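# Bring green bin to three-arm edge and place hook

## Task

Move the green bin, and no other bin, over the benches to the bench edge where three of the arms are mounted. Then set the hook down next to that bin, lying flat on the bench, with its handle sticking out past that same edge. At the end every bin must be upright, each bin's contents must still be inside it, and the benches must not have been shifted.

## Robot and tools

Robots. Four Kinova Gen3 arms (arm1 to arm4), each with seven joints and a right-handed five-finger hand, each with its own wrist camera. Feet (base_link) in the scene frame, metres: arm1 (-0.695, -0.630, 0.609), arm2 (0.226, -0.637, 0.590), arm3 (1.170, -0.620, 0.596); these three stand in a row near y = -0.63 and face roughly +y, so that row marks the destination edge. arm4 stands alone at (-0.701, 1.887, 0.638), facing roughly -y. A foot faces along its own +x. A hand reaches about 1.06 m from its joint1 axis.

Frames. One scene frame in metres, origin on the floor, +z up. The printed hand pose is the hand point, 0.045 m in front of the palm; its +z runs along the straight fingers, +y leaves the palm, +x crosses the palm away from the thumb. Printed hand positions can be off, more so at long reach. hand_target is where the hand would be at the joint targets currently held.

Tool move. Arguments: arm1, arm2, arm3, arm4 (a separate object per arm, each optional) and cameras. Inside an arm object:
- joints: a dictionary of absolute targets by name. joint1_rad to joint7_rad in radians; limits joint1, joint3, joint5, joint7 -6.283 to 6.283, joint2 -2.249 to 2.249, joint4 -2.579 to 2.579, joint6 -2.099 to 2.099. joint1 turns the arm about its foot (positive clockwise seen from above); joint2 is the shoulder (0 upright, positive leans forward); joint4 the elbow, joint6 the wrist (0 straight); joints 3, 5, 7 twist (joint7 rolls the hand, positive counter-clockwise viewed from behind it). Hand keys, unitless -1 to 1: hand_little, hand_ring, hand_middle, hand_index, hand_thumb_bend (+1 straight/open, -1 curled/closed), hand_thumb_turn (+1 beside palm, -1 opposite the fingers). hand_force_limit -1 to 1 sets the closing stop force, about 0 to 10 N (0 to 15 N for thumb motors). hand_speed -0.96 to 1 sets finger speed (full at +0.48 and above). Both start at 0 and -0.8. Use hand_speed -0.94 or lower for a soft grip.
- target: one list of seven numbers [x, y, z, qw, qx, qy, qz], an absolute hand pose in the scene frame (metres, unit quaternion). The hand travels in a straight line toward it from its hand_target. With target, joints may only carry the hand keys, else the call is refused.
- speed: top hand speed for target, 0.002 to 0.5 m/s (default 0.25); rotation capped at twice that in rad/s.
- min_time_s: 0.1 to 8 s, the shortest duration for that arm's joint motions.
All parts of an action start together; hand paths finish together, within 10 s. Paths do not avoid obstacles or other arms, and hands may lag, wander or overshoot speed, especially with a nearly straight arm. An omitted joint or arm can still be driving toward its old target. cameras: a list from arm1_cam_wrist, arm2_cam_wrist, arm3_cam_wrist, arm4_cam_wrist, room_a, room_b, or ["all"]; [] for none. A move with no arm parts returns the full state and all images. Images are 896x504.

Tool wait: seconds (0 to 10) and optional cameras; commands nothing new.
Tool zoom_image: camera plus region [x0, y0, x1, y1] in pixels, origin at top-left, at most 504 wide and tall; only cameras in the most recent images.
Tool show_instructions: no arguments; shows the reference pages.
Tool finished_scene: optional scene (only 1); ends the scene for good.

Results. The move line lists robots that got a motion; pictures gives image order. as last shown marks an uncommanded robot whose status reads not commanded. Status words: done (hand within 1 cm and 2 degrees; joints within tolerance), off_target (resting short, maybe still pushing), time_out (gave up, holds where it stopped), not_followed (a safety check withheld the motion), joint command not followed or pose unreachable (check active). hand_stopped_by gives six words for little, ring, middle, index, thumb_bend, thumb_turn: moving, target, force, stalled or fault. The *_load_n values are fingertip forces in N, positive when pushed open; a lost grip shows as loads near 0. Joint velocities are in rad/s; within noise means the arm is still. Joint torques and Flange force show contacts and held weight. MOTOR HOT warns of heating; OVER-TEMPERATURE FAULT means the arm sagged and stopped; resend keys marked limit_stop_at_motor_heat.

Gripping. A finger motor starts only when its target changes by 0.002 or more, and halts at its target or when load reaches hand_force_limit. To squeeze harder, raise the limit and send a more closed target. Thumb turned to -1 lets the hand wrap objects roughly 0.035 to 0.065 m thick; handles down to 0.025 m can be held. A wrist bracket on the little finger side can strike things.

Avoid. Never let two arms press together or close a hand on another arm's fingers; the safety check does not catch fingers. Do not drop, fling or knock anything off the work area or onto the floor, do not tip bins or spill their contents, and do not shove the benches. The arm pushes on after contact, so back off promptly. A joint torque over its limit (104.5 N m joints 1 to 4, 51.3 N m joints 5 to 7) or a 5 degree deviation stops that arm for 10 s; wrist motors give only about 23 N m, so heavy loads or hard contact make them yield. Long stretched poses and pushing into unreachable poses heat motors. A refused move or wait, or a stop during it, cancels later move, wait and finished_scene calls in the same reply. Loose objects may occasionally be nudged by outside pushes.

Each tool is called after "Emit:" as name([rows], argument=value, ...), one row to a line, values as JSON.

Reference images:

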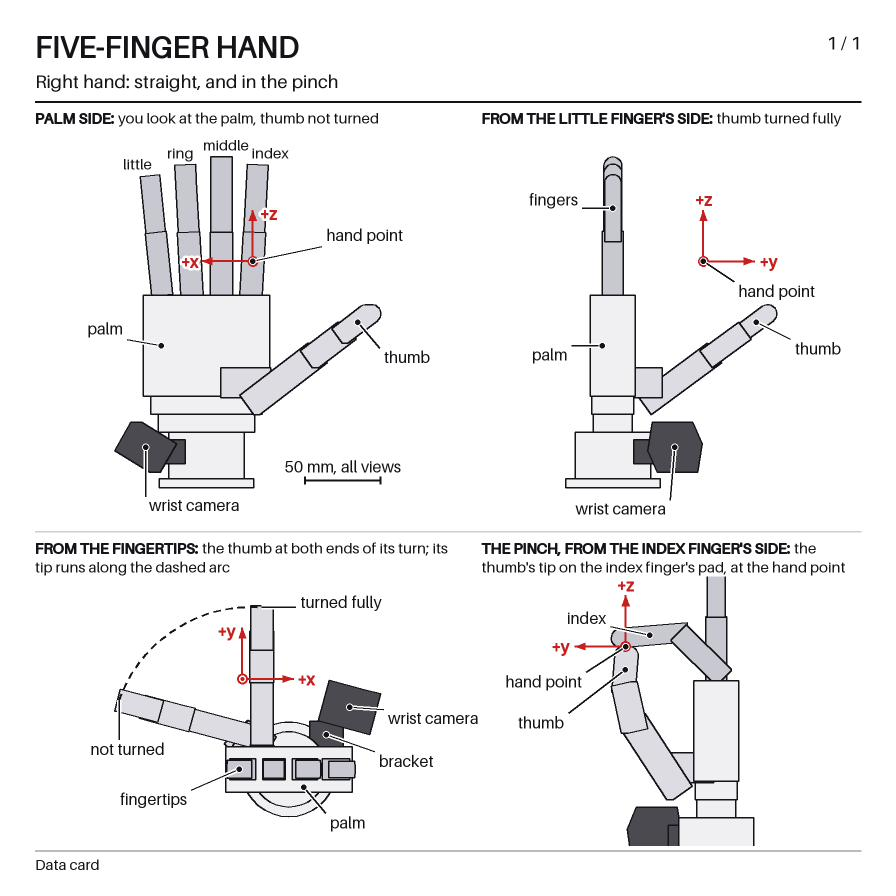

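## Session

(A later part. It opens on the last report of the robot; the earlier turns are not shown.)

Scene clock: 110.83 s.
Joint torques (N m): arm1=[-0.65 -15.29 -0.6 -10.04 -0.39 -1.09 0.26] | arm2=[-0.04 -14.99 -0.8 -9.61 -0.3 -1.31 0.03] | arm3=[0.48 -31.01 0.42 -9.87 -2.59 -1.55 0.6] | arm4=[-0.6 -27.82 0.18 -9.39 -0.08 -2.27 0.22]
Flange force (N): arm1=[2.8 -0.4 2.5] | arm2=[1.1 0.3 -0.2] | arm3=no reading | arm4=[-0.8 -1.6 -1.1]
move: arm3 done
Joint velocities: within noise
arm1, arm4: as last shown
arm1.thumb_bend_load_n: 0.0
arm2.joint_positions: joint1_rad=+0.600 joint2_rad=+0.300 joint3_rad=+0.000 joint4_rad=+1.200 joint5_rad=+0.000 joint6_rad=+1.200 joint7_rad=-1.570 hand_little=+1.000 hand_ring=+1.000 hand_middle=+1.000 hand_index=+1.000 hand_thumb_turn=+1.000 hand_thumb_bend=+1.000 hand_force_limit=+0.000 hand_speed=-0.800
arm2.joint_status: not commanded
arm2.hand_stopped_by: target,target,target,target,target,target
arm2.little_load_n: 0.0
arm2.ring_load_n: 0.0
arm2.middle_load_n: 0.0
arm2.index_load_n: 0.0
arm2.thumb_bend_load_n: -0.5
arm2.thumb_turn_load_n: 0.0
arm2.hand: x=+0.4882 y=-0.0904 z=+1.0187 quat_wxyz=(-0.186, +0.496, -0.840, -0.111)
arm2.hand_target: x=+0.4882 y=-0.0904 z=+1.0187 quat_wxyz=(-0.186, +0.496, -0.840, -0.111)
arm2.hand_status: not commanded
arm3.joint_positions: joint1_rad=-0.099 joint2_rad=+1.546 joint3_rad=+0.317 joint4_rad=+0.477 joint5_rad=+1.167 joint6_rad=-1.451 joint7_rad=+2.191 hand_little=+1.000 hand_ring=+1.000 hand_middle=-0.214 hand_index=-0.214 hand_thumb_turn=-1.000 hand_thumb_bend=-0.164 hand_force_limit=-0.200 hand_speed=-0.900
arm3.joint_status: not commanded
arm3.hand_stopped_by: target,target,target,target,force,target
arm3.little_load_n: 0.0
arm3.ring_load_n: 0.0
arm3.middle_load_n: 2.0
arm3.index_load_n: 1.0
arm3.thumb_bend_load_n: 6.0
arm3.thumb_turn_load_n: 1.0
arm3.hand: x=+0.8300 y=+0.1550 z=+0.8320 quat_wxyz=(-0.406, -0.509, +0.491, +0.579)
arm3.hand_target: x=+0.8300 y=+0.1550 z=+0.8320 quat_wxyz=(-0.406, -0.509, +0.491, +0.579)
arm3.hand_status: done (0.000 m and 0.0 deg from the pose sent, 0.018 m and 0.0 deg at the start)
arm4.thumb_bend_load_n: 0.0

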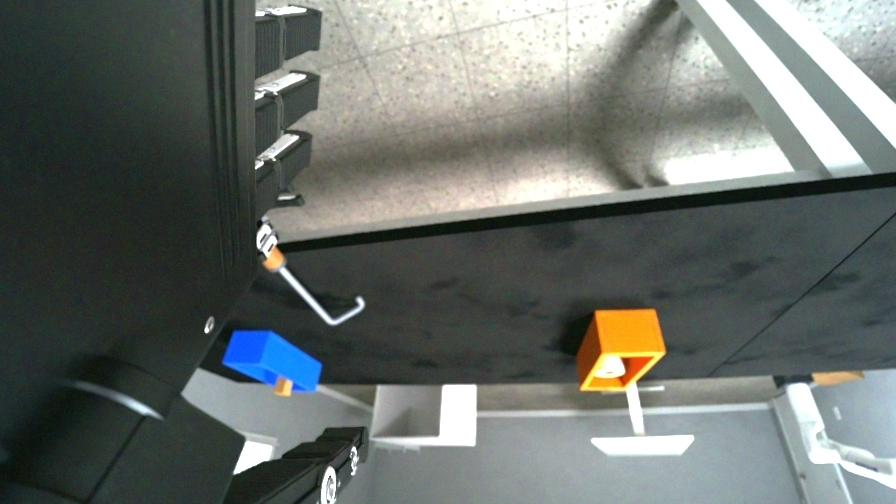

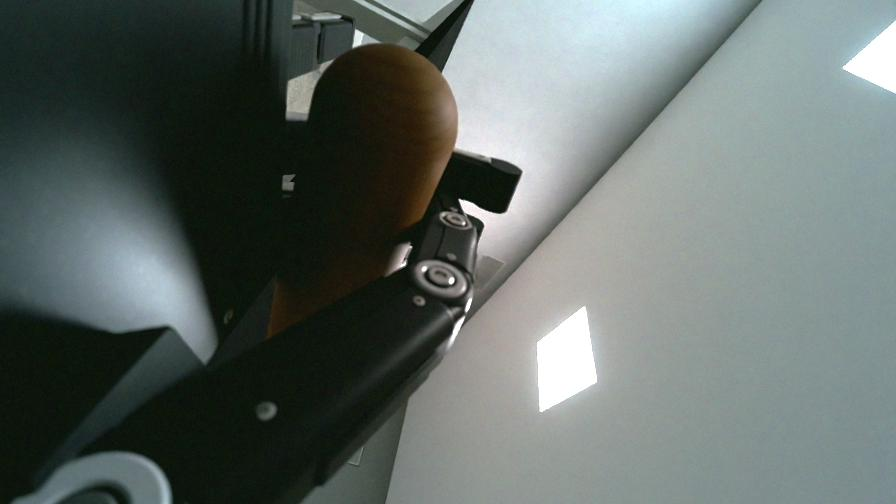

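Emit:
move(arm3={"target": [0.83, 0.155, 0.812, 0.4056, 0.5086, -0.4912, -0.5792], "speed": 0.02}, cameras=["arm2_cam_wrist"])

Emit:
zoom_image(camera="arm2_cam_wrist", region=[220, 200, 400, 340])

Scene clock: 112.47 s.
Joint torques (N m): arm1=[-0.69 -15.26 -0.63 -9.98 -0.41 -1.09 0.25] | arm2=[0.06 -14.97 -0.81 -9.72 -0.32 -1.22 -0.04] | arm3=[0.48 -31.08 0.38 -9.93 -2.55 -1.51 0.6] | arm4=[-0.59 -27.81 0.22 -9.43 -0.09 -2.26 0.23]
Flange force (N): arm1=[2.5 -0.4 2.4] | arm2=[1.8 0.3 0.2] | arm3=no reading | arm4=[-0.9 -1.6 -1.5]
move: arm3 done
Joint velocities: within noise
arm1, arm2, arm4: as last shown
arm2.thumb_bend_load_n: 0.0
arm3.joint_positions: joint1_rad=-0.093 joint2_rad=+1.591 joint3_rad=+0.316 joint4_rad=+0.434 joint5_rad=+1.164 joint6_rad=-1.444 joint7_rad=+2.195 hand_little=+1.000 hand_ring=+1.000 hand_middle=-0.214 hand_index=-0.214 hand_thumb_turn=-1.000 hand_thumb_bend=-0.164 hand_force_limit=-0.200 hand_speed=-0.900
arm3.joint_status: not commanded
arm3.hand_stopped_by: target,target,target,target,force,target
arm3.little_load_n: 0.0
arm3.ring_load_n: 0.0
arm3.middle_load_n: 2.0
arm3.index_load_n: 1.0
arm3.thumb_bend_load_n: 6.0
arm3.thumb_turn_load_n: 1.0
arm3.hand: x=+0.8300 y=+0.1550 z=+0.8120 quat_wxyz=(-0.406, -0.509, +0.491, +0.579)
arm3.hand_target: x=+0.8300 y=+0.1550 z=+0.8120 quat_wxyz=(-0.406, -0.509, +0.491, +0.579)
arm3.hand_status: done (0.000 m and 0.0 deg from the pose sent, 0.020 m and 0.0 deg at the start)

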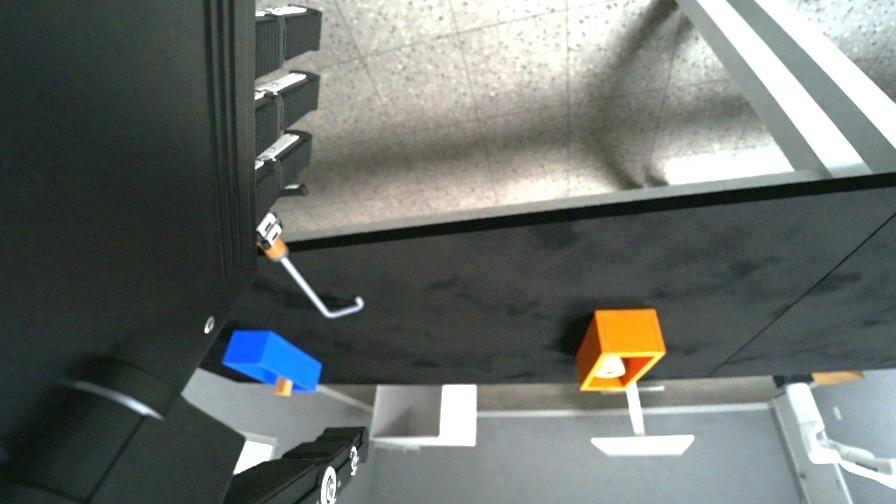

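Scaled by 2.800.

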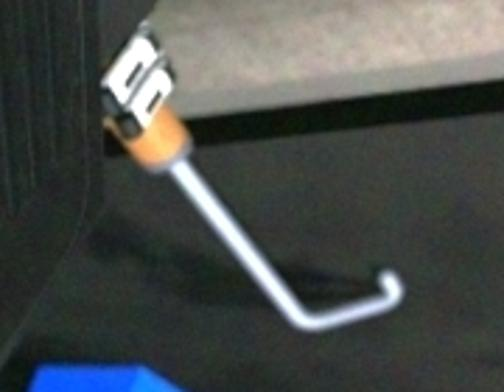

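Emit:
move(arm3={"target": [0.83, 0.155, 0.795, 0.4056, 0.5086, -0.4912, -0.5792], "speed": 0.02}, cameras=["arm2_cam_wrist", "room_a"])

Emit:
zoom_image(camera="arm2_cam_wrist", region=[220, 200, 400, 340])

Emit:
zoom_image(camera="room_a", region=[240, 130, 380, 240])

Scene clock: 113.97 s.
Joint torques (N m): arm1=[-0.62 -15.33 -0.54 -9.89 -0.39 -1.03 0.24] | arm2=[0 -15.03 -0.75 -9.65 -0.26 -1.23 0.04] | arm3=[0.76 -28.37 0.83 -8.79 -1.92 -0.97 0.36] | arm4=[-0.64 -27.75 0.2 -9.39 -0.12 -2.29 0.25]
Flange force (N): arm1=[2.1 -0.3 2.4] | arm2=[1.3 0.3 0.1] | arm3=no reading | arm4=[-1.1 -1.5 -1.3]
move: arm3 done
Joint velocities: within noise
arm1, arm2, arm4: as last shown
arm1.thumb_bend_load_n: -0.5
arm3.joint_positions: joint1_rad=-0.087 joint2_rad=+1.633 joint3_rad=+0.315 joint4_rad=+0.387 joint5_rad=+1.162 joint6_rad=-1.435 joint7_rad=+2.193 hand_little=+1.000 hand_ring=+1.000 hand_middle=-0.214 hand_index=-0.214 hand_thumb_turn=-1.000 hand_thumb_bend=-0.164 hand_force_limit=-0.200 hand_speed=-0.900
arm3.joint_status: not commanded
arm3.hand_stopped_by: target,target,target,target,force,target
arm3.little_load_n: 0.0
arm3.ring_load_n: 0.0
arm3.middle_load_n: 2.0
arm3.index_load_n: 1.0
arm3.thumb_bend_load_n: 5.0
arm3.thumb_turn_load_n: 0.5
arm3.hand: x=+0.8300 y=+0.1550 z=+0.7950 quat_wxyz=(-0.406, -0.509, +0.491, +0.579)
arm3.hand_target: x=+0.8300 y=+0.1550 z=+0.7950 quat_wxyz=(-0.406, -0.509, +0.491, +0.579)
arm3.hand_status: done (0.000 m and 0.0 deg from the pose sent, 0.017 m and 0.0 deg at the start)
arm4.middle_load_n: 0.5

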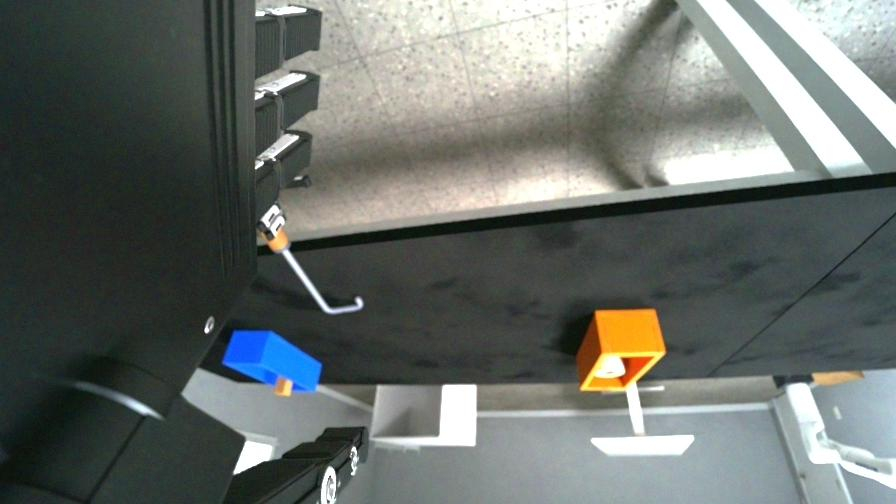

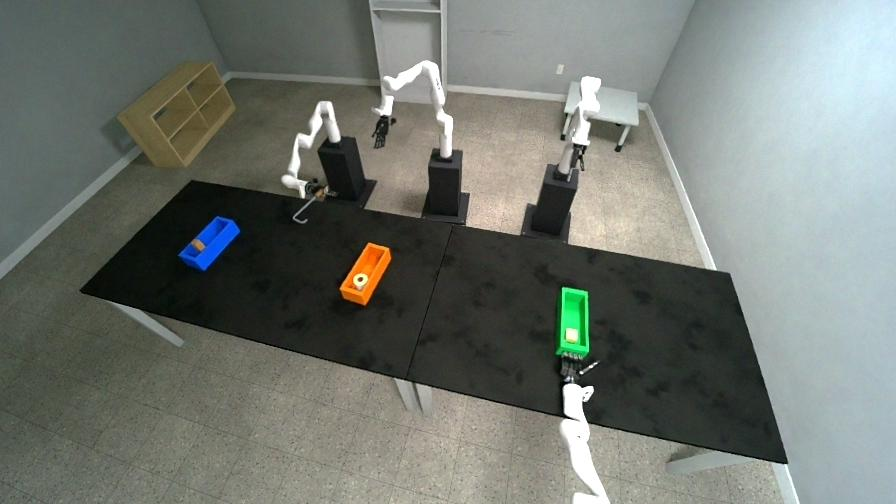

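Scaled by 2.800.

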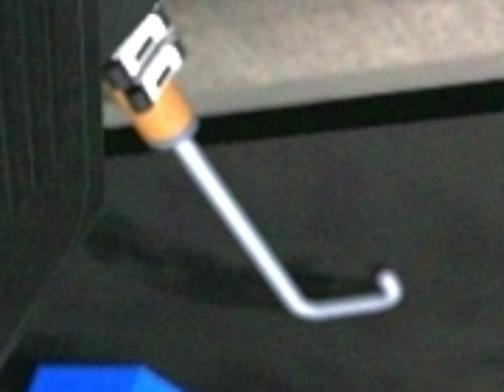

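Scaled by 3.600.

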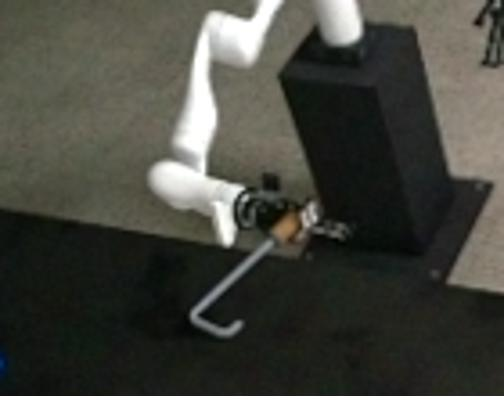

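Emit:
move(arm3={"joints": {"hand_thumb_bend": -0.145, "hand_index": -0.2, "hand_middle": -0.2, "hand_speed": -0.95}}, cameras=["arm2_cam_wrist"])

Emit:
zoom_image(camera="arm2_cam_wrist", region=[220, 200, 400, 340])

Scene clock: 115.47 s.
Joint torques (N m): arm1=[-0.63 -15.3 -0.58 -10.01 -0.41 -1.04 0.22] | arm2=[0.07 -14.92 -0.74 -9.77 -0.29 -1.22 0.03] | arm3=[0.51 -28.61 0.87 -8.83 -1.85 -1.11 0.43] | arm4=[-0.62 -27.77 0.19 -9.4 -0.09 -2.29 0.22]
Flange force (N): arm1=[2.8 -0.4 2.6] | arm2=[2.2 0.5 0.2] | arm3=no reading | arm4=[-0.9 -1.5 -1.3]
move: arm3 done
Joint velocities: within noise
arm1, arm2, arm4: as last shown
arm1.middle_load_n: 0.5
arm1.thumb_bend_load_n: 0.0
arm2.thumb_bend_load_n: -0.5
arm3.joint_positions: joint1_rad=-0.087 joint2_rad=+1.633 joint3_rad=+0.315 joint4_rad=+0.387 joint5_rad=+1.162 joint6_rad=-1.435 joint7_rad=+2.193 hand_little=+1.000 hand_ring=+1.000 hand_middle=-0.200 hand_index=-0.200 hand_thumb_turn=-1.000 hand_thumb_bend=-0.143 hand_force_limit=-0.200 hand_speed=-0.950
arm3.joint_status: all done
arm3.hand_stopped_by: target,target,target,target,target,target
arm3.little_load_n: 0.0
arm3.ring_load_n: 0.0
arm3.middle_load_n: 0.0
arm3.index_load_n: 0.0
arm3.thumb_bend_load_n: 1.5
arm3.thumb_turn_load_n: 0.0
arm3.hand: x=+0.8300 y=+0.1550 z=+0.7950 quat_wxyz=(-0.406, -0.509, +0.491, +0.579)
arm3.hand_target: x=+0.8300 y=+0.1550 z=+0.7950 quat_wxyz=(-0.406, -0.509, +0.491, +0.579)
arm3.hand_status: not commanded
arm4.middle_load_n: 0.0

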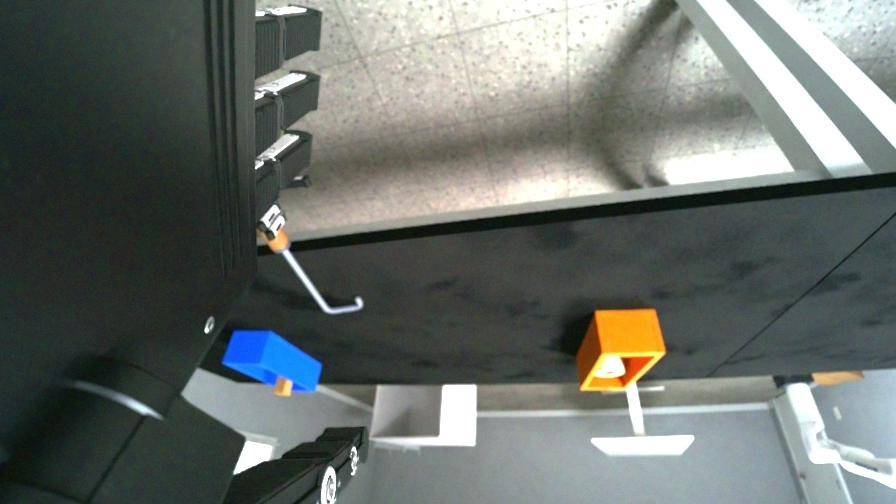

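Scaled by 2.800.

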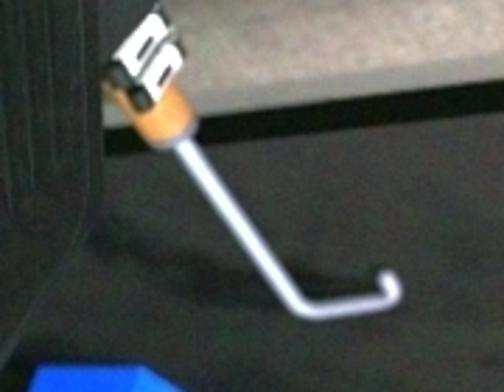

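Emit:
move(arm3={"target": [0.83, 0.155, 0.787, 0.4056, 0.5086, -0.4912, -0.5792], "speed": 0.02}, cameras=["arm2_cam_wrist", "arm3_cam_wrist"])

Emit:
zoom_image(camera="arm2_cam_wrist", region=[220, 200, 400, 340])

Scene clock: 116.57 s.
Joint torques (N m): arm1=[-0.82 -15.38 -0.58 -10 -0.4 -1.07 0.27] | arm2=[0.05 -15 -0.81 -9.69 -0.29 -1.26 0] | arm3=[0.51 -28.34 0.78 -8.77 -1.82 -1.2 0.4] | arm4=[-0.61 -27.75 0.22 -9.36 -0.09 -2.28 0.22]
Flange force (N): arm1=[2.4 -0.7 2.6] | arm2=[1.5 0.4 0.1] | arm3=no reading | arm4=[-0.9 -1.5 -1.1]
move: arm3 done
Joint velocities: within noise
arm1, arm2, arm4: as last shown
arm1.middle_load_n: 0.0
arm3.joint_positions: joint1_rad=-0.084 joint2_rad=+1.654 joint3_rad=+0.315 joint4_rad=+0.361 joint5_rad=+1.161 joint6_rad=-1.430 joint7_rad=+2.190 hand_little=+1.000 hand_ring=+1.000 hand_middle=-0.200 hand_index=-0.200 hand_thumb_turn=-1.000 hand_thumb_bend=-0.143 hand_force_limit=-0.200 hand_speed=-0.950
arm3.joint_status: not commanded
arm3.hand_stopped_by: target,target,target,target,target,target
arm3.little_load_n: 0.0
arm3.ring_load_n: 0.0
arm3.middle_load_n: 0.0
arm3.index_load_n: 0.0
arm3.thumb_bend_load_n: 0.5
arm3.thumb_turn_load_n: 0.0
arm3.hand: x=+0.8300 y=+0.1550 z=+0.7870 quat_wxyz=(-0.406, -0.509, +0.491, +0.579)
arm3.hand_target: x=+0.8300 y=+0.1550 z=+0.7870 quat_wxyz=(-0.406, -0.509, +0.491, +0.579)
arm3.hand_status: done (0.000 m and 0.0 deg from the pose sent, 0.008 m and 0.0 deg at the start)

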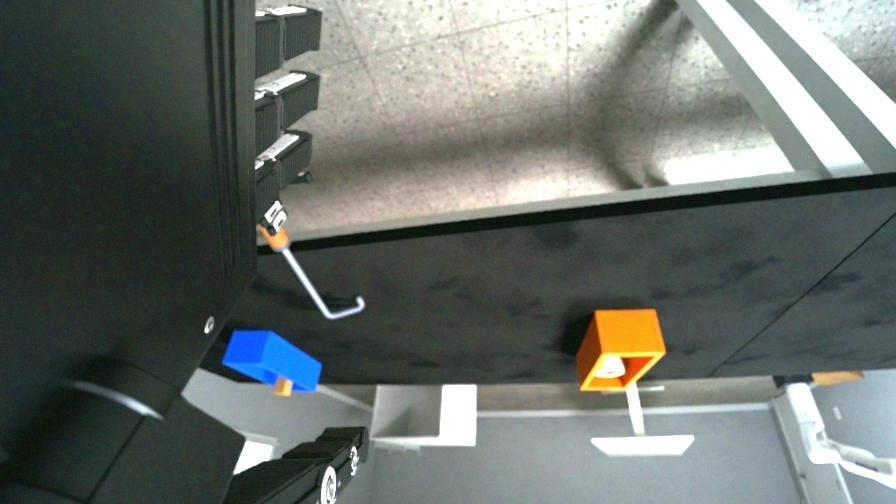

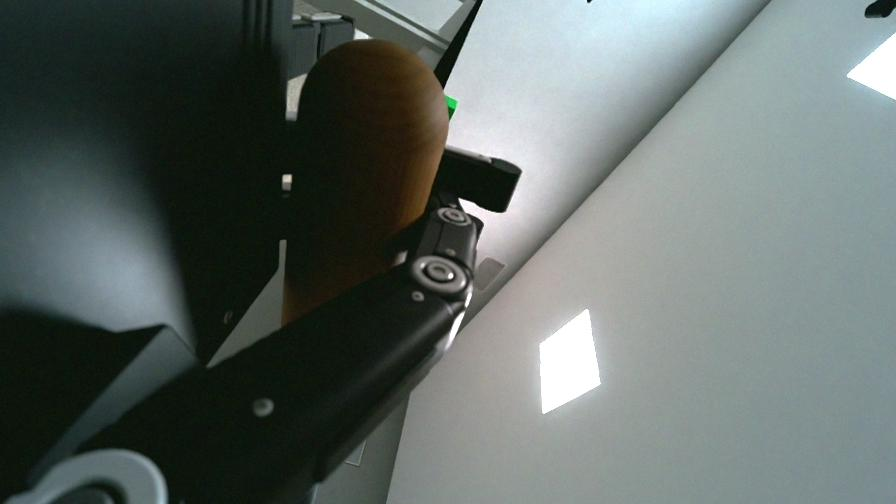

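Scaled by 2.800.

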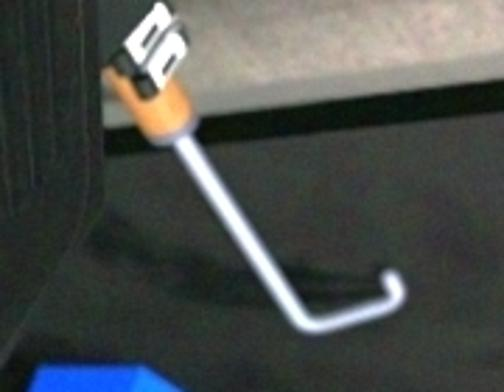

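Emit:
move(arm3={"target": [0.83, 0.155, 0.803, 0.4056, 0.5086, -0.4912, -0.5792], "speed": 0.03})

Emit:
move(arm3={"joints": {"hand_thumb_bend": -0.5, "hand_force_limit": 0.0, "hand_speed": -0.93}})

Emit:
move(arm3={"joints": {"hand_index": 1, "hand_middle": 1, "hand_speed": -0.6}}, cameras=["arm2_cam_wrist", "arm3_cam_wrist", "room_a"])

Emit:
zoom_image(camera="arm2_cam_wrist", region=[220, 200, 400, 340])

Scene clock: 118.43 s.
Joint torques (N m): arm1=[-0.58 -15.32 -0.56 -9.95 -0.43 -1.05 0.27] | arm2=[-0.01 -14.95 -0.76 -9.68 -0.27 -1.26 0] | arm3=[0.07 -31.64 0.11 -10.46 -2.64 -1.84 0.82] | arm4=[-0.58 -27.8 0.19 -9.4 -0.08 -2.27 0.25]
Flange force (N): arm1=[2.3 -0.1 2.5] | arm2=[1.6 0.2 0.0] | arm3=no reading | arm4=[-0.8 -1.6 -1.2]
move: arm3 done
Joint velocities: within noise
arm1, arm2, arm4: as last shown
arm2.thumb_bend_load_n: 0.0
arm3.joint_positions: joint1_rad=-0.090 joint2_rad=+1.612 joint3_rad=+0.315 joint4_rad=+0.410 joint5_rad=+1.163 joint6_rad=-1.439 joint7_rad=+2.195 hand_little=+1.000 hand_ring=+1.000 hand_middle=-0.200 hand_index=-0.200 hand_thumb_turn=-1.000 hand_thumb_bend=-0.142 hand_force_limit=-0.200 hand_speed=-0.950
arm3.joint_status: not commanded
arm3.hand_stopped_by: target,target,target,target,target,target
arm3.little_load_n: 0.0
arm3.ring_load_n: 0.0
arm3.middle_load_n: 0.0
arm3.index_load_n: 0.5
arm3.thumb_bend_load_n: 4.5
arm3.thumb_turn_load_n: 3.0
arm3.hand: x=+0.8300 y=+0.1550 z=+0.8030 quat_wxyz=(-0.406, -0.509, +0.491, +0.579)
arm3.hand_target: x=+0.8300 y=+0.1550 z=+0.8030 quat_wxyz=(-0.406, -0.509, +0.491, +0.579)
arm3.hand_status: done (0.000 m and 0.0 deg from the pose sent, 0.016 m and 0.0 deg at the start)
arm4.thumb_turn_load_n: 0.5
pictures: none

Scene clock: 120.10 s.
Joint torques (N m): arm1=[-0.64 -15.29 -0.68 -9.97 -0.41 -1.12 0.35] | arm2=[0.1 -14.91 -0.75 -9.64 -0.3 -1.22 0.08] | arm3=[0.19 -31.96 0.11 -10.48 -2.77 -1.86 0.89] | arm4=[-0.59 -27.77 0.2 -9.39 -0.11 -2.26 0.24]
Flange force (N): arm1=[2.3 -0.1 2.3] | arm2=[1.6 0.7 0.0] | arm3=no reading | arm4=[-0.9 -1.6 -1.3]
move: arm3 off_target
Joint velocities: within noise
arm1, arm2, arm4: as last shown
arm1.thumb_bend_load_n: -0.5
arm3.joint_positions: joint1_rad=-0.090 joint2_rad=+1.612 joint3_rad=+0.315 joint4_rad=+0.410 joint5_rad=+1.163 joint6_rad=-1.439 joint7_rad=+2.195 hand_little=+1.000 hand_ring=+1.000 hand_middle=-0.200 hand_index=-0.200 hand_thumb_turn=-1.000 hand_thumb_bend=-0.164 hand_force_limit=+0.000 hand_speed=-0.930
arm3.joint_status: hand_thumb_bend off_target (ended at -0.164, target -0.500); the others done
arm3.hand_stopped_by: target,target,target,target,force,target
arm3.little_load_n: 0.0
arm3.ring_load_n: 0.0
arm3.middle_load_n: 0.0
arm3.index_load_n: 1.0
arm3.thumb_bend_load_n: 7.0
arm3.thumb_turn_load_n: 3.5
arm3.hand: x=+0.8300 y=+0.1550 z=+0.8030 quat_wxyz=(-0.406, -0.509, +0.491, +0.579)
arm3.hand_target: x=+0.8300 y=+0.1550 z=+0.8030 quat_wxyz=(-0.406, -0.509, +0.491, +0.579)
arm3.hand_status: not commanded
arm4.thumb_turn_load_n: 0.0
pictures: none

Scene clock: 121.67 s.
Joint torques (N m): arm1=[-0.64 -15.21 -0.62 -10.01 -0.43 -1.02 0.33] | arm2=[0.13 -14.99 -0.75 -9.57 -0.29 -1.28 0.01] | arm3=[0.13 -31.37 0.22 -10.17 -2.56 -1.75 0.74] | arm4=[-0.56 -27.82 0.23 -9.42 -0.1 -2.28 0.25]
Flange force (N): arm1=[3.0 -0.1 2.6] | arm2=[1.0 0.6 -0.2] | arm3=no reading | arm4=[-0.9 -1.6 -1.3]
move: arm3 done
Joint velocities: within noise
arm1.joint_positions: joint1_rad=+0.000 joint2_rad=+0.300 joint3_rad=+0.000 joint4_rad=+1.200 joint5_rad=+0.000 joint6_rad=+1.200 joint7_rad=-1.570 hand_little=+1.000 hand_ring=+1.000 hand_middle=+1.000 hand_index=+1.000 hand_thumb_turn=+1.000 hand_thumb_bend=+1.000 hand_force_limit=+0.000 hand_speed=-0.800
arm1.joint_status: not commanded
arm1.hand_stopped_by: target,target,target,target,target,target
arm1.little_load_n: 0.0
arm1.ring_load_n: 0.0
arm1.middle_load_n: 0.0
arm1.index_load_n: 0.0
arm1.thumb_bend_load_n: 0.0
arm1.thumb_turn_load_n: 0.0
arm1.hand: x=-0.6890 y=-0.0280 z=+1.0435 quat_wxyz=(-0.162, +0.666, -0.712, -0.151)
arm1.hand_target: x=-0.6890 y=-0.0280 z=+1.0435 quat_wxyz=(-0.162, +0.666, -0.712, -0.151)
arm1.hand_status: not commanded
arm2: as last shown
arm3.joint_positions: joint1_rad=-0.090 joint2_rad=+1.612 joint3_rad=+0.315 joint4_rad=+0.410 joint5_rad=+1.163 joint6_rad=-1.439 joint7_rad=+2.195 hand_little=+1.000 hand_ring=+1.000 hand_middle=+1.000 hand_index=+1.000 hand_thumb_turn=-1.000 hand_thumb_bend=-0.164 hand_force_limit=+0.000 hand_speed=-0.600
arm3.joint_status: all done
arm3.hand_stopped_by: target,target,target,target,force,target
arm3.little_load_n: 0.0
arm3.ring_load_n: 0.0
arm3.middle_load_n: 0.0
arm3.index_load_n: 0.0
arm3.thumb_bend_load_n: 5.5
arm3.thumb_turn_load_n: 1.5
arm3.hand: x=+0.8300 y=+0.1550 z=+0.8030 quat_wxyz=(-0.406, -0.509, +0.491, +0.579)
arm3.hand_target: x=+0.8300 y=+0.1550 z=+0.8030 quat_wxyz=(-0.406, -0.509, +0.491, +0.579)
arm3.hand_status: not commanded
arm4.joint_positions: joint1_rad=+0.085 joint2_rad=+1.298 joint3_rad=+0.033 joint4_rad=+0.883 joint5_rad=-0.057 joint6_rad=-0.406 joint7_rad=-3.122 hand_little=-1.000 hand_ring=-1.000 hand_middle=-1.000 hand_index=-1.000 hand_thumb_turn=+1.000 hand_thumb_bend=+1.000 hand_force_limit=+0.000 hand_speed=-0.400
arm4.joint_status: not commanded
arm4.hand_stopped_by: target,target,target,target,target,target
arm4.little_load_n: 0.0
arm4.ring_load_n: 0.0
arm4.middle_load_n: 0.0
arm4.index_load_n: 0.0
arm4.thumb_bend_load_n: 0.0
arm4.thumb_turn_load_n: 0.0
arm4.hand: x=-0.7410 y=+0.8950 z=+0.8450 quat_wxyz=(-0.629, -0.777, +0.000, +0.000)
arm4.hand_target: x=-0.7410 y=+0.8950 z=+0.8450 quat_wxyz=(-0.629, -0.777, +0.000, +0.000)
arm4.hand_status: not commanded

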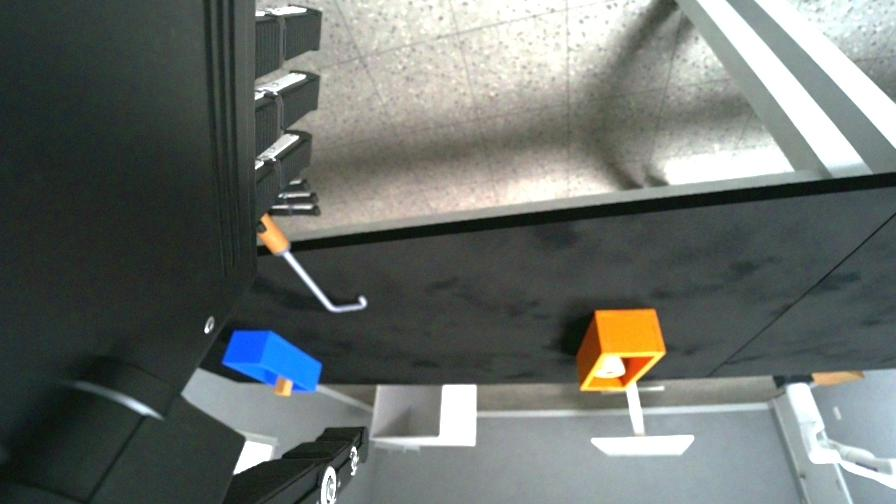

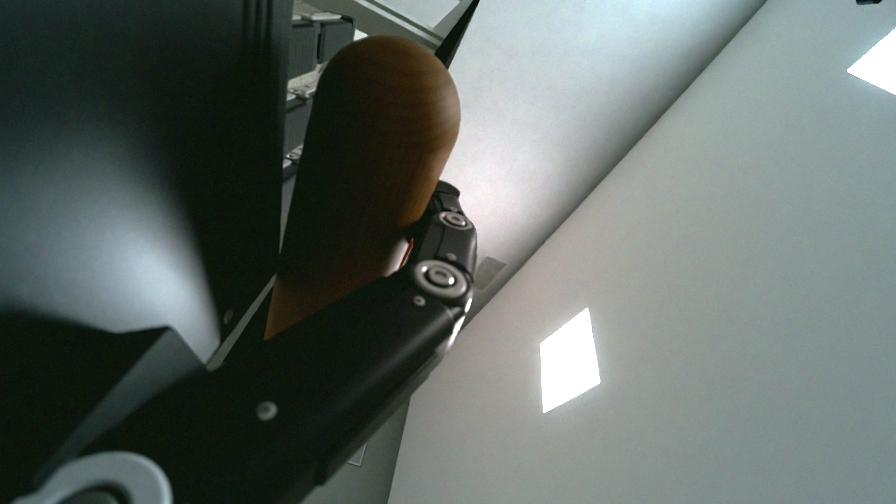

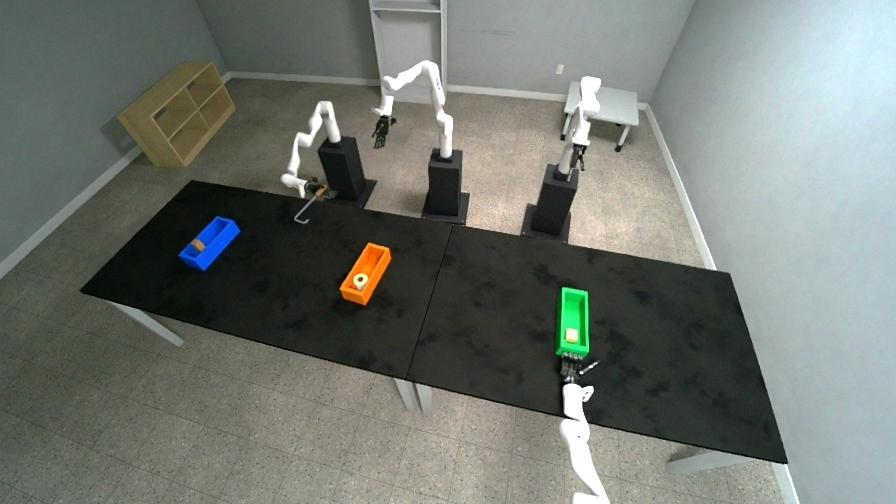

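Scaled by 2.800.

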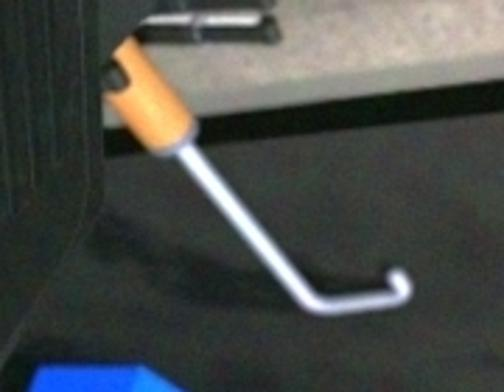

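Emit:
move(arm3={"target": [0.8378, 0.1579, 0.804, 0.2418, 0.2988, -0.6409, -0.6645], "speed": 0.08}, cameras=["arm2_cam_wrist", "arm3_cam_wrist", "room_a"])

Emit:
zoom_image(camera="arm2_cam_wrist", region=[220, 200, 400, 340])

Scene clock: 126.57 s.
Joint torques (N m): arm1=[-0.61 -15.25 -0.55 -9.96 -0.4 -1.02 0.29] | arm2=[0.1 -14.98 -0.8 -9.61 -0.25 -1.28 0.05] | arm3=[0.06 -25.17 2.01 -7.11 -0.4 -2.5 0.41] | arm4=[-0.61 -27.79 0.18 -9.4 -0.1 -2.29 0.23]
Flange force (N): arm1=[2.7 -0.2 2.5] | arm2=[1.1 0.5 -0.1] | arm3=[2.7 -1.4 -1.8] | arm4=[-0.9 -1.5 -1.2]
move: arm3 done
Joint velocities: within noise
arm1, arm4: as last shown
arm1.thumb_bend_load_n: -0.5
arm2.joint_positions: joint1_rad=+0.600 joint2_rad=+0.300 joint3_rad=+0.000 joint4_rad=+1.200 joint5_rad=+0.000 joint6_rad=+1.200 joint7_rad=-1.570 hand_little=+1.000 hand_ring=+1.000 hand_middle=+1.000 hand_index=+1.000 hand_thumb_turn=+1.000 hand_thumb_bend=+1.000 hand_force_limit=+0.000 hand_speed=-0.800
arm2.joint_status: not commanded
arm2.hand_stopped_by: target,target,target,target,target,target
arm2.little_load_n: 0.0
arm2.ring_load_n: 0.0
arm2.middle_load_n: -0.5
arm2.index_load_n: 0.0
arm2.thumb_bend_load_n: 0.0
arm2.thumb_turn_load_n: -0.5
arm2.hand: x=+0.4882 y=-0.0904 z=+1.0187 quat_wxyz=(-0.186, +0.496, -0.840, -0.111)
arm2.hand_target: x=+0.4882 y=-0.0904 z=+1.0187 quat_wxyz=(-0.186, +0.496, -0.840, -0.111)
arm2.hand_status: not commanded
arm3.joint_positions: joint1_rad=-0.307 joint2_rad=+1.245 joint3_rad=+0.122 joint4_rad=+1.417 joint5_rad=+0.519 joint6_rad=-1.199 joint7_rad=+2.893 hand_little=+1.000 hand_ring=+1.000 hand_middle=+1.000 hand_index=+1.000 hand_thumb_turn=-1.000 hand_thumb_bend=-0.166 hand_force_limit=+0.000 hand_speed=-0.600
arm3.joint_status: not commanded
arm3.hand_stopped_by: target,target,target,target,force,target
arm3.little_load_n: 0.0
arm3.ring_load_n: 0.0
arm3.middle_load_n: 0.0
arm3.index_load_n: 0.0
arm3.thumb_bend_load_n: 1.0
arm3.thumb_turn_load_n: 0.0
arm3.hand: x=+0.8378 y=+0.1579 z=+0.8040 quat_wxyz=(-0.242, -0.299, +0.641, +0.664)
arm3.hand_target: x=+0.8378 y=+0.1579 z=+0.8040 quat_wxyz=(-0.242, -0.299, +0.641, +0.664)
arm3.hand_status: done (0.000 m and 0.0 deg from the pose sent, 0.008 m and 36.5 deg at the start)

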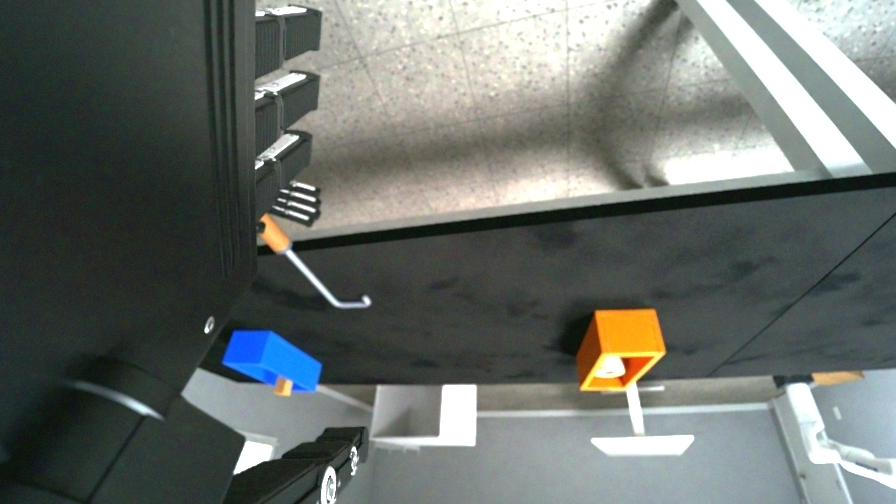

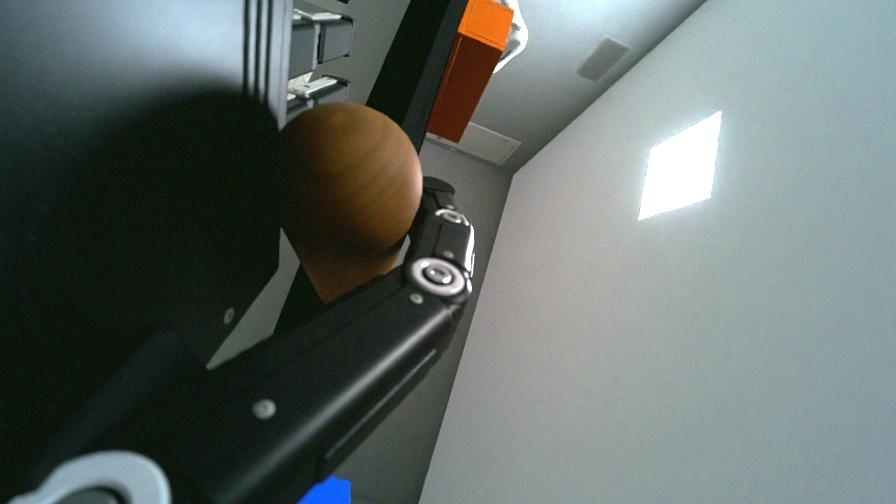

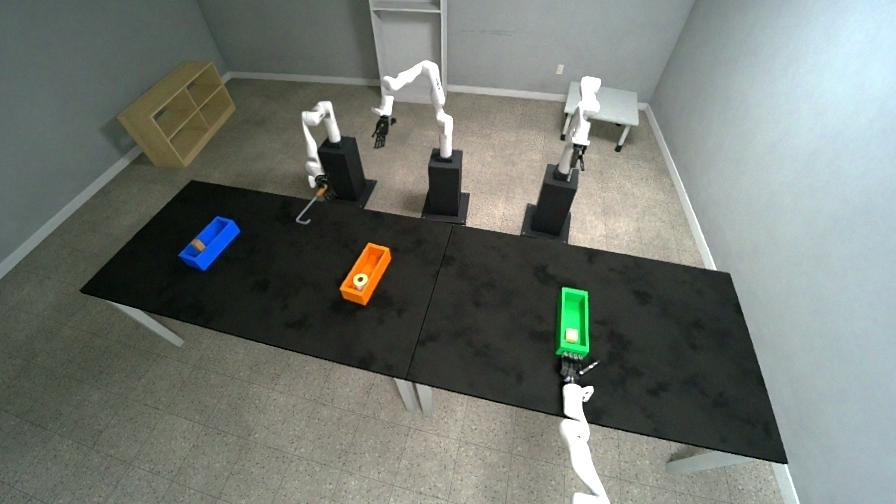

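Scaled by 2.800.

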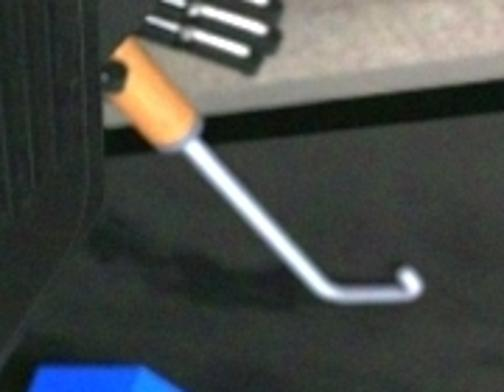

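Emit:
move(arm3={"target": [0.8348, 0.1585, 0.804, 0.3265, 0.3799, -0.5964, -0.6272], "speed": 0.08})

Emit:
move(arm3={"joints": {"hand_thumb_bend": -0.6, "hand_force_limit": 0.0, "hand_speed": -0.93}})

Emit:
move(arm3={"target": [0.8478, 0.2035, 0.804, 0.3265, 0.3799, -0.5964, -0.6272], "speed": 0.03}, cameras=["arm2_cam_wrist", "arm3_cam_wrist", "room_a"])

Emit:
zoom_image(camera="arm2_cam_wrist", region=[220, 200, 400, 340])

Scene clock: 129.40 s.
Joint torques (N m): arm1=[-0.71 -15.34 -0.58 -9.97 -0.37 -1.08 0.24] | arm2=[0.01 -15 -0.8 -9.61 -0.26 -1.25 0.04] | arm3=[0.34 -26.65 1.78 -7.84 -1.09 -2.3 0.41] | arm4=[-0.6 -27.8 0.25 -9.42 -0.07 -2.25 0.23]
Flange force (N): arm1=[2.3 -0.6 2.4] | arm2=[1.2 0.3 0.0] | arm3=[3.8 -1.8 -0.7] | arm4=[-0.9 -1.6 -1.4]
move: arm3 done
Joint velocities: within noise
arm1, arm2, arm4: as last shown
arm1.thumb_bend_load_n: 0.0
arm2.middle_load_n: 0.5
arm2.thumb_turn_load_n: 0.0
arm3.joint_positions: joint1_rad=-0.211 joint2_rad=+1.321 joint3_rad=+0.184 joint4_rad=+1.178 joint5_rad=+0.882 joint6_rad=-1.274 joint7_rad=+2.620 hand_little=+1.000 hand_ring=+1.000 hand_middle=+1.000 hand_index=+1.000 hand_thumb_turn=-1.000 hand_thumb_bend=-0.166 hand_force_limit=+0.000 hand_speed=-0.600
arm3.joint_status: not commanded
arm3.hand_stopped_by: target,target,target,target,force,target
arm3.little_load_n: 0.0
arm3.ring_load_n: 0.0
arm3.middle_load_n: 0.0
arm3.index_load_n: 0.0
arm3.thumb_bend_load_n: 0.5
arm3.thumb_turn_load_n: 0.0
arm3.hand: x=+0.8348 y=+0.1585 z=+0.8040 quat_wxyz=(-0.327, -0.380, +0.596, +0.627)
arm3.hand_target: x=+0.8348 y=+0.1585 z=+0.8040 quat_wxyz=(-0.327, -0.380, +0.596, +0.627)
arm3.hand_status: done (0.000 m and 0.0 deg from the pose sent, 0.003 m and 15.0 deg at the start)
arm4.middle_load_n: 0.5
pictures: none

Scene clock: 130.47 s.
Joint torques (N m): arm1=[-0.67 -15.23 -0.66 -10.01 -0.39 -1.05 0.28] | arm2=[0.03 -14.96 -0.71 -9.63 -0.28 -1.27 -0.01] | arm3=[0.8 -25.18 2.08 -7.19 -0.99 -1.71 0.24] | arm4=[-0.63 -27.77 0.18 -9.41 -0.09 -2.29 0.2]
Flange force (N): arm1=[2.9 -0.3 2.5] | arm2=[1.3 0.3 -0.1] | arm3=[4.7 0.1 -1.0] | arm4=[-0.8 -1.5 -1.3]
move: arm3 off_target
Joint velocities: within noise
arm1, arm2, arm4: as last shown
arm2.middle_load_n: -0.5
arm3.joint_positions: joint1_rad=-0.211 joint2_rad=+1.321 joint3_rad=+0.184 joint4_rad=+1.178 joint5_rad=+0.882 joint6_rad=-1.274 joint7_rad=+2.620 hand_little=+1.000 hand_ring=+1.000 hand_middle=+1.000 hand_index=+1.000 hand_thumb_turn=-1.000 hand_thumb_bend=-0.231 hand_force_limit=+0.000 hand_speed=-0.930
arm3.joint_status: hand_thumb_bend off_target (ended at -0.231, target -0.600); the others done
arm3.hand_stopped_by: target,target,target,target,force,target
arm3.little_load_n: 0.0
arm3.ring_load_n: 0.0
arm3.middle_load_n: 0.0
arm3.index_load_n: 0.0
arm3.thumb_bend_load_n: 7.5
arm3.thumb_turn_load_n: -0.5
arm3.hand: x=+0.8348 y=+0.1585 z=+0.8040 quat_wxyz=(-0.327, -0.380, +0.596, +0.627)
arm3.hand_target: x=+0.8348 y=+0.1585 z=+0.8040 quat_wxyz=(-0.326, -0.380, +0.596, +0.627)
arm3.hand_status: not commanded
arm4.middle_load_n: 0.0
arm4.thumb_bend_load_n: -0.5
pictures: none

Scene clock: 132.53 s.
Joint torques (N m): arm1=[-0.71 -15.31 -0.59 -10 -0.44 -1.08 0.31] | arm2=[0.05 -15.01 -0.79 -9.58 -0.3 -1.23 0.02] | arm3=[3.84 -33.4 1.81 -12.51 -4.84 -0.19 0.24] | arm4=[-0.6 -27.76 0.22 -9.4 -0.1 -2.28 0.27]
Flange force (N): arm1=[2.6 -0.3 2.5] | arm2=[1.1 0.4 0.0] | arm3=[15.7 -5.2 -9.7] | arm4=[-1.0 -1.5 -1.3]
move: arm3 done
Joint velocities: within noise
arm1, arm2, arm4: as last shown
arm2.middle_load_n: 0.0
arm3.joint_positions: joint1_rad=-0.174 joint2_rad=+1.402 joint3_rad=+0.212 joint4_rad=+0.944 joint5_rad=+0.930 joint6_rad=-1.214 joint7_rad=+2.471 hand_little=+1.000 hand_ring=+1.000 hand_middle=+1.000 hand_index=+1.000 hand_thumb_turn=-1.000 hand_thumb_bend=-0.231 hand_force_limit=+0.000 hand_speed=-0.930
arm3.joint_status: not commanded
arm3.hand_stopped_by: target,target,target,target,force,target
arm3.little_load_n: 0.0
arm3.ring_load_n: 0.0
arm3.middle_load_n: 0.0
arm3.index_load_n: 0.0
arm3.thumb_bend_load_n: 7.0
arm3.thumb_turn_load_n: -1.0
arm3.hand: x=+0.8478 y=+0.2035 z=+0.8040 quat_wxyz=(-0.327, -0.380, +0.596, +0.627)
arm3.hand_target: x=+0.8478 y=+0.2035 z=+0.8040 quat_wxyz=(-0.327, -0.380, +0.596, +0.627)
arm3.hand_status: done (0.000 m and 0.0 deg from the pose sent, 0.047 m and 0.0 deg at the start)
arm4.thumb_bend_load_n: 0.0

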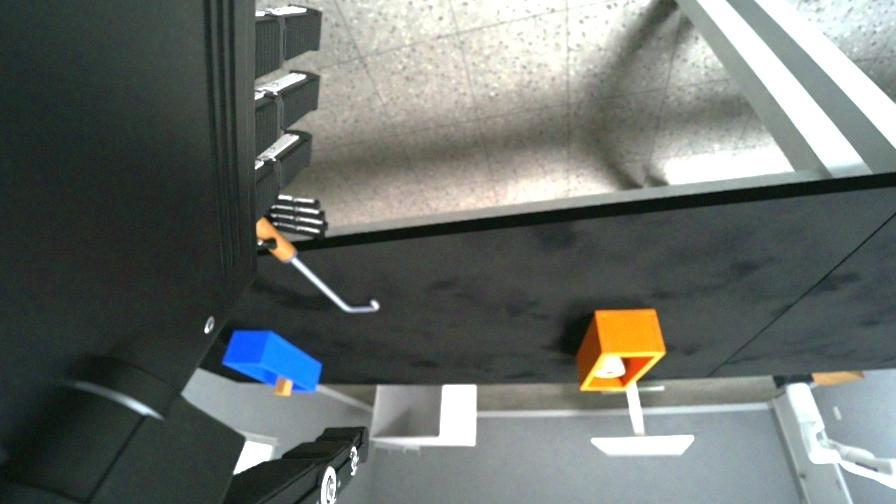

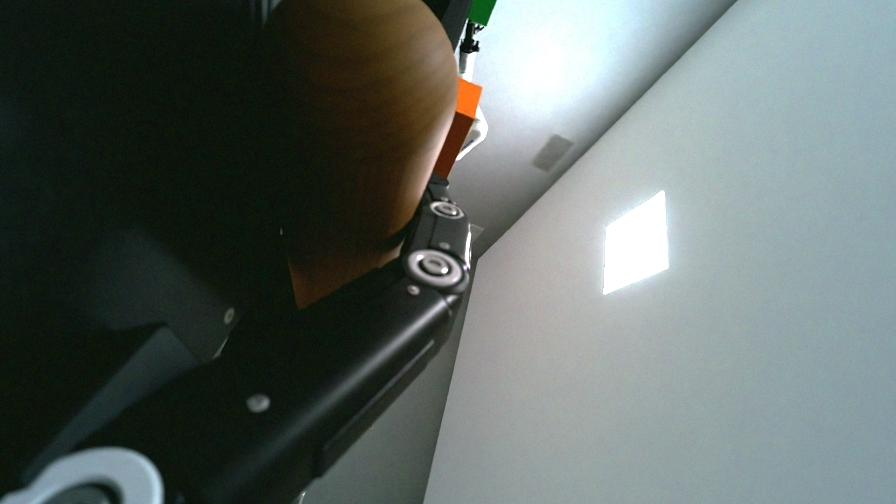

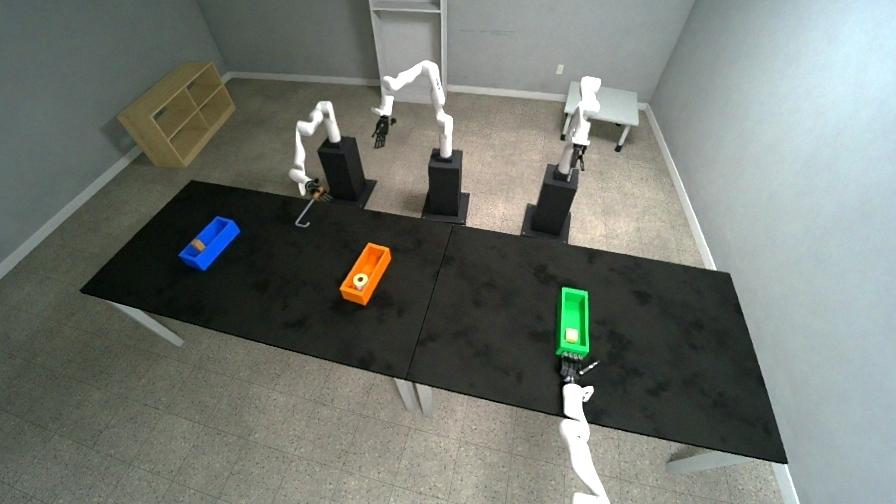

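Scaled by 2.800.

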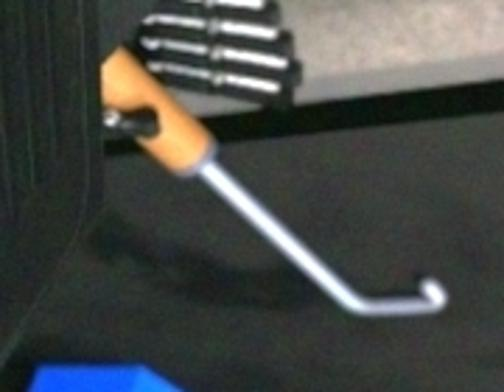

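Emit:
move(arm3={"target": [0.8425, 0.1845, 0.804, 0.3265, 0.3799, -0.5964, -0.6272], "speed": 0.03}, cameras=["arm2_cam_wrist"])

Emit:
zoom_image(camera="arm2_cam_wrist", region=[220, 200, 400, 340])

Scene clock: 134.00 s.
Joint torques (N m): arm1=[-0.7 -15.25 -0.64 -9.98 -0.43 -1.09 0.32] | arm2=[0.06 -15.09 -0.72 -9.63 -0.29 -1.24 0] | arm3=[-0.13 -26.77 1.67 -7.83 -0.87 -2.27 0.39] | arm4=[-0.6 -27.82 0.19 -9.45 -0.1 -2.26 0.24]
Flange force (N): arm1=[2.6 -0.3 2.4] | arm2=[1.1 0.4 0.1] | arm3=[2.6 -1.4 -0.1] | arm4=[-0.9 -1.7 -1.6]
move: arm3 done
Joint velocities: within noise
arm1, arm2, arm4: as last shown
arm2.ring_load_n: 0.5
arm3.joint_positions: joint1_rad=-0.190 joint2_rad=+1.365 joint3_rad=+0.199 joint4_rad=+1.049 joint5_rad=+0.910 joint6_rad=-1.240 joint7_rad=+2.537 hand_little=+1.000 hand_ring=+1.000 hand_middle=+1.000 hand_index=+1.000 hand_thumb_turn=-1.000 hand_thumb_bend=-0.231 hand_force_limit=+0.000 hand_speed=-0.930
arm3.joint_status: not commanded
arm3.hand_stopped_by: target,target,target,target,force,target
arm3.little_load_n: 0.0
arm3.ring_load_n: 0.0
arm3.middle_load_n: 0.0
arm3.index_load_n: 0.0
arm3.thumb_bend_load_n: 7.0
arm3.thumb_turn_load_n: 1.0
arm3.hand: x=+0.8425 y=+0.1845 z=+0.8040 quat_wxyz=(-0.327, -0.380, +0.596, +0.627)
arm3.hand_target: x=+0.8425 y=+0.1845 z=+0.8040 quat_wxyz=(-0.327, -0.380, +0.596, +0.627)
arm3.hand_status: done (0.000 m and 0.0 deg from the pose sent, 0.020 m and 0.0 deg at the start)

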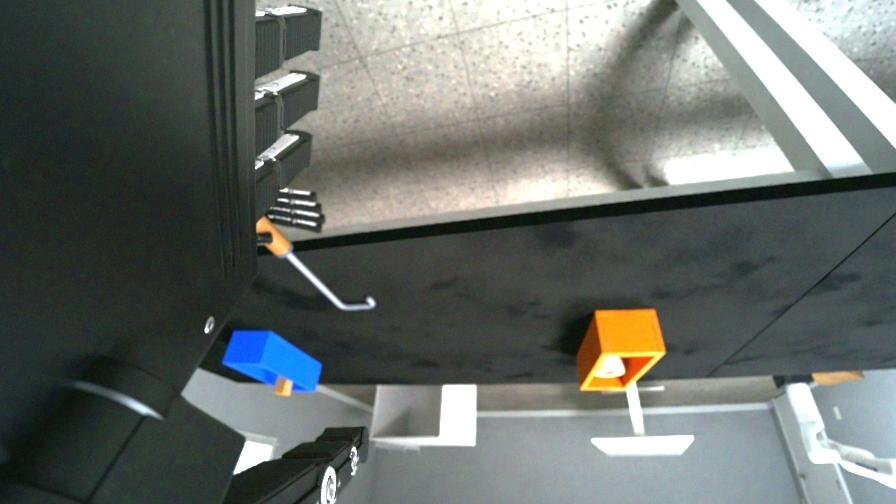

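Scaled by 2.800.

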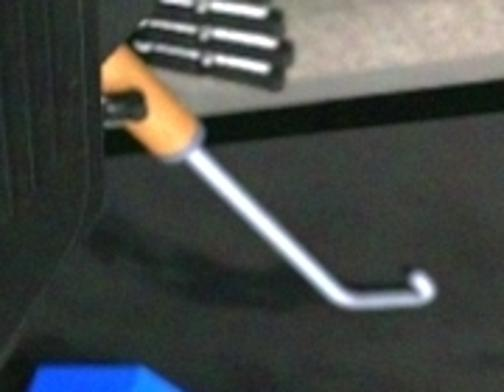

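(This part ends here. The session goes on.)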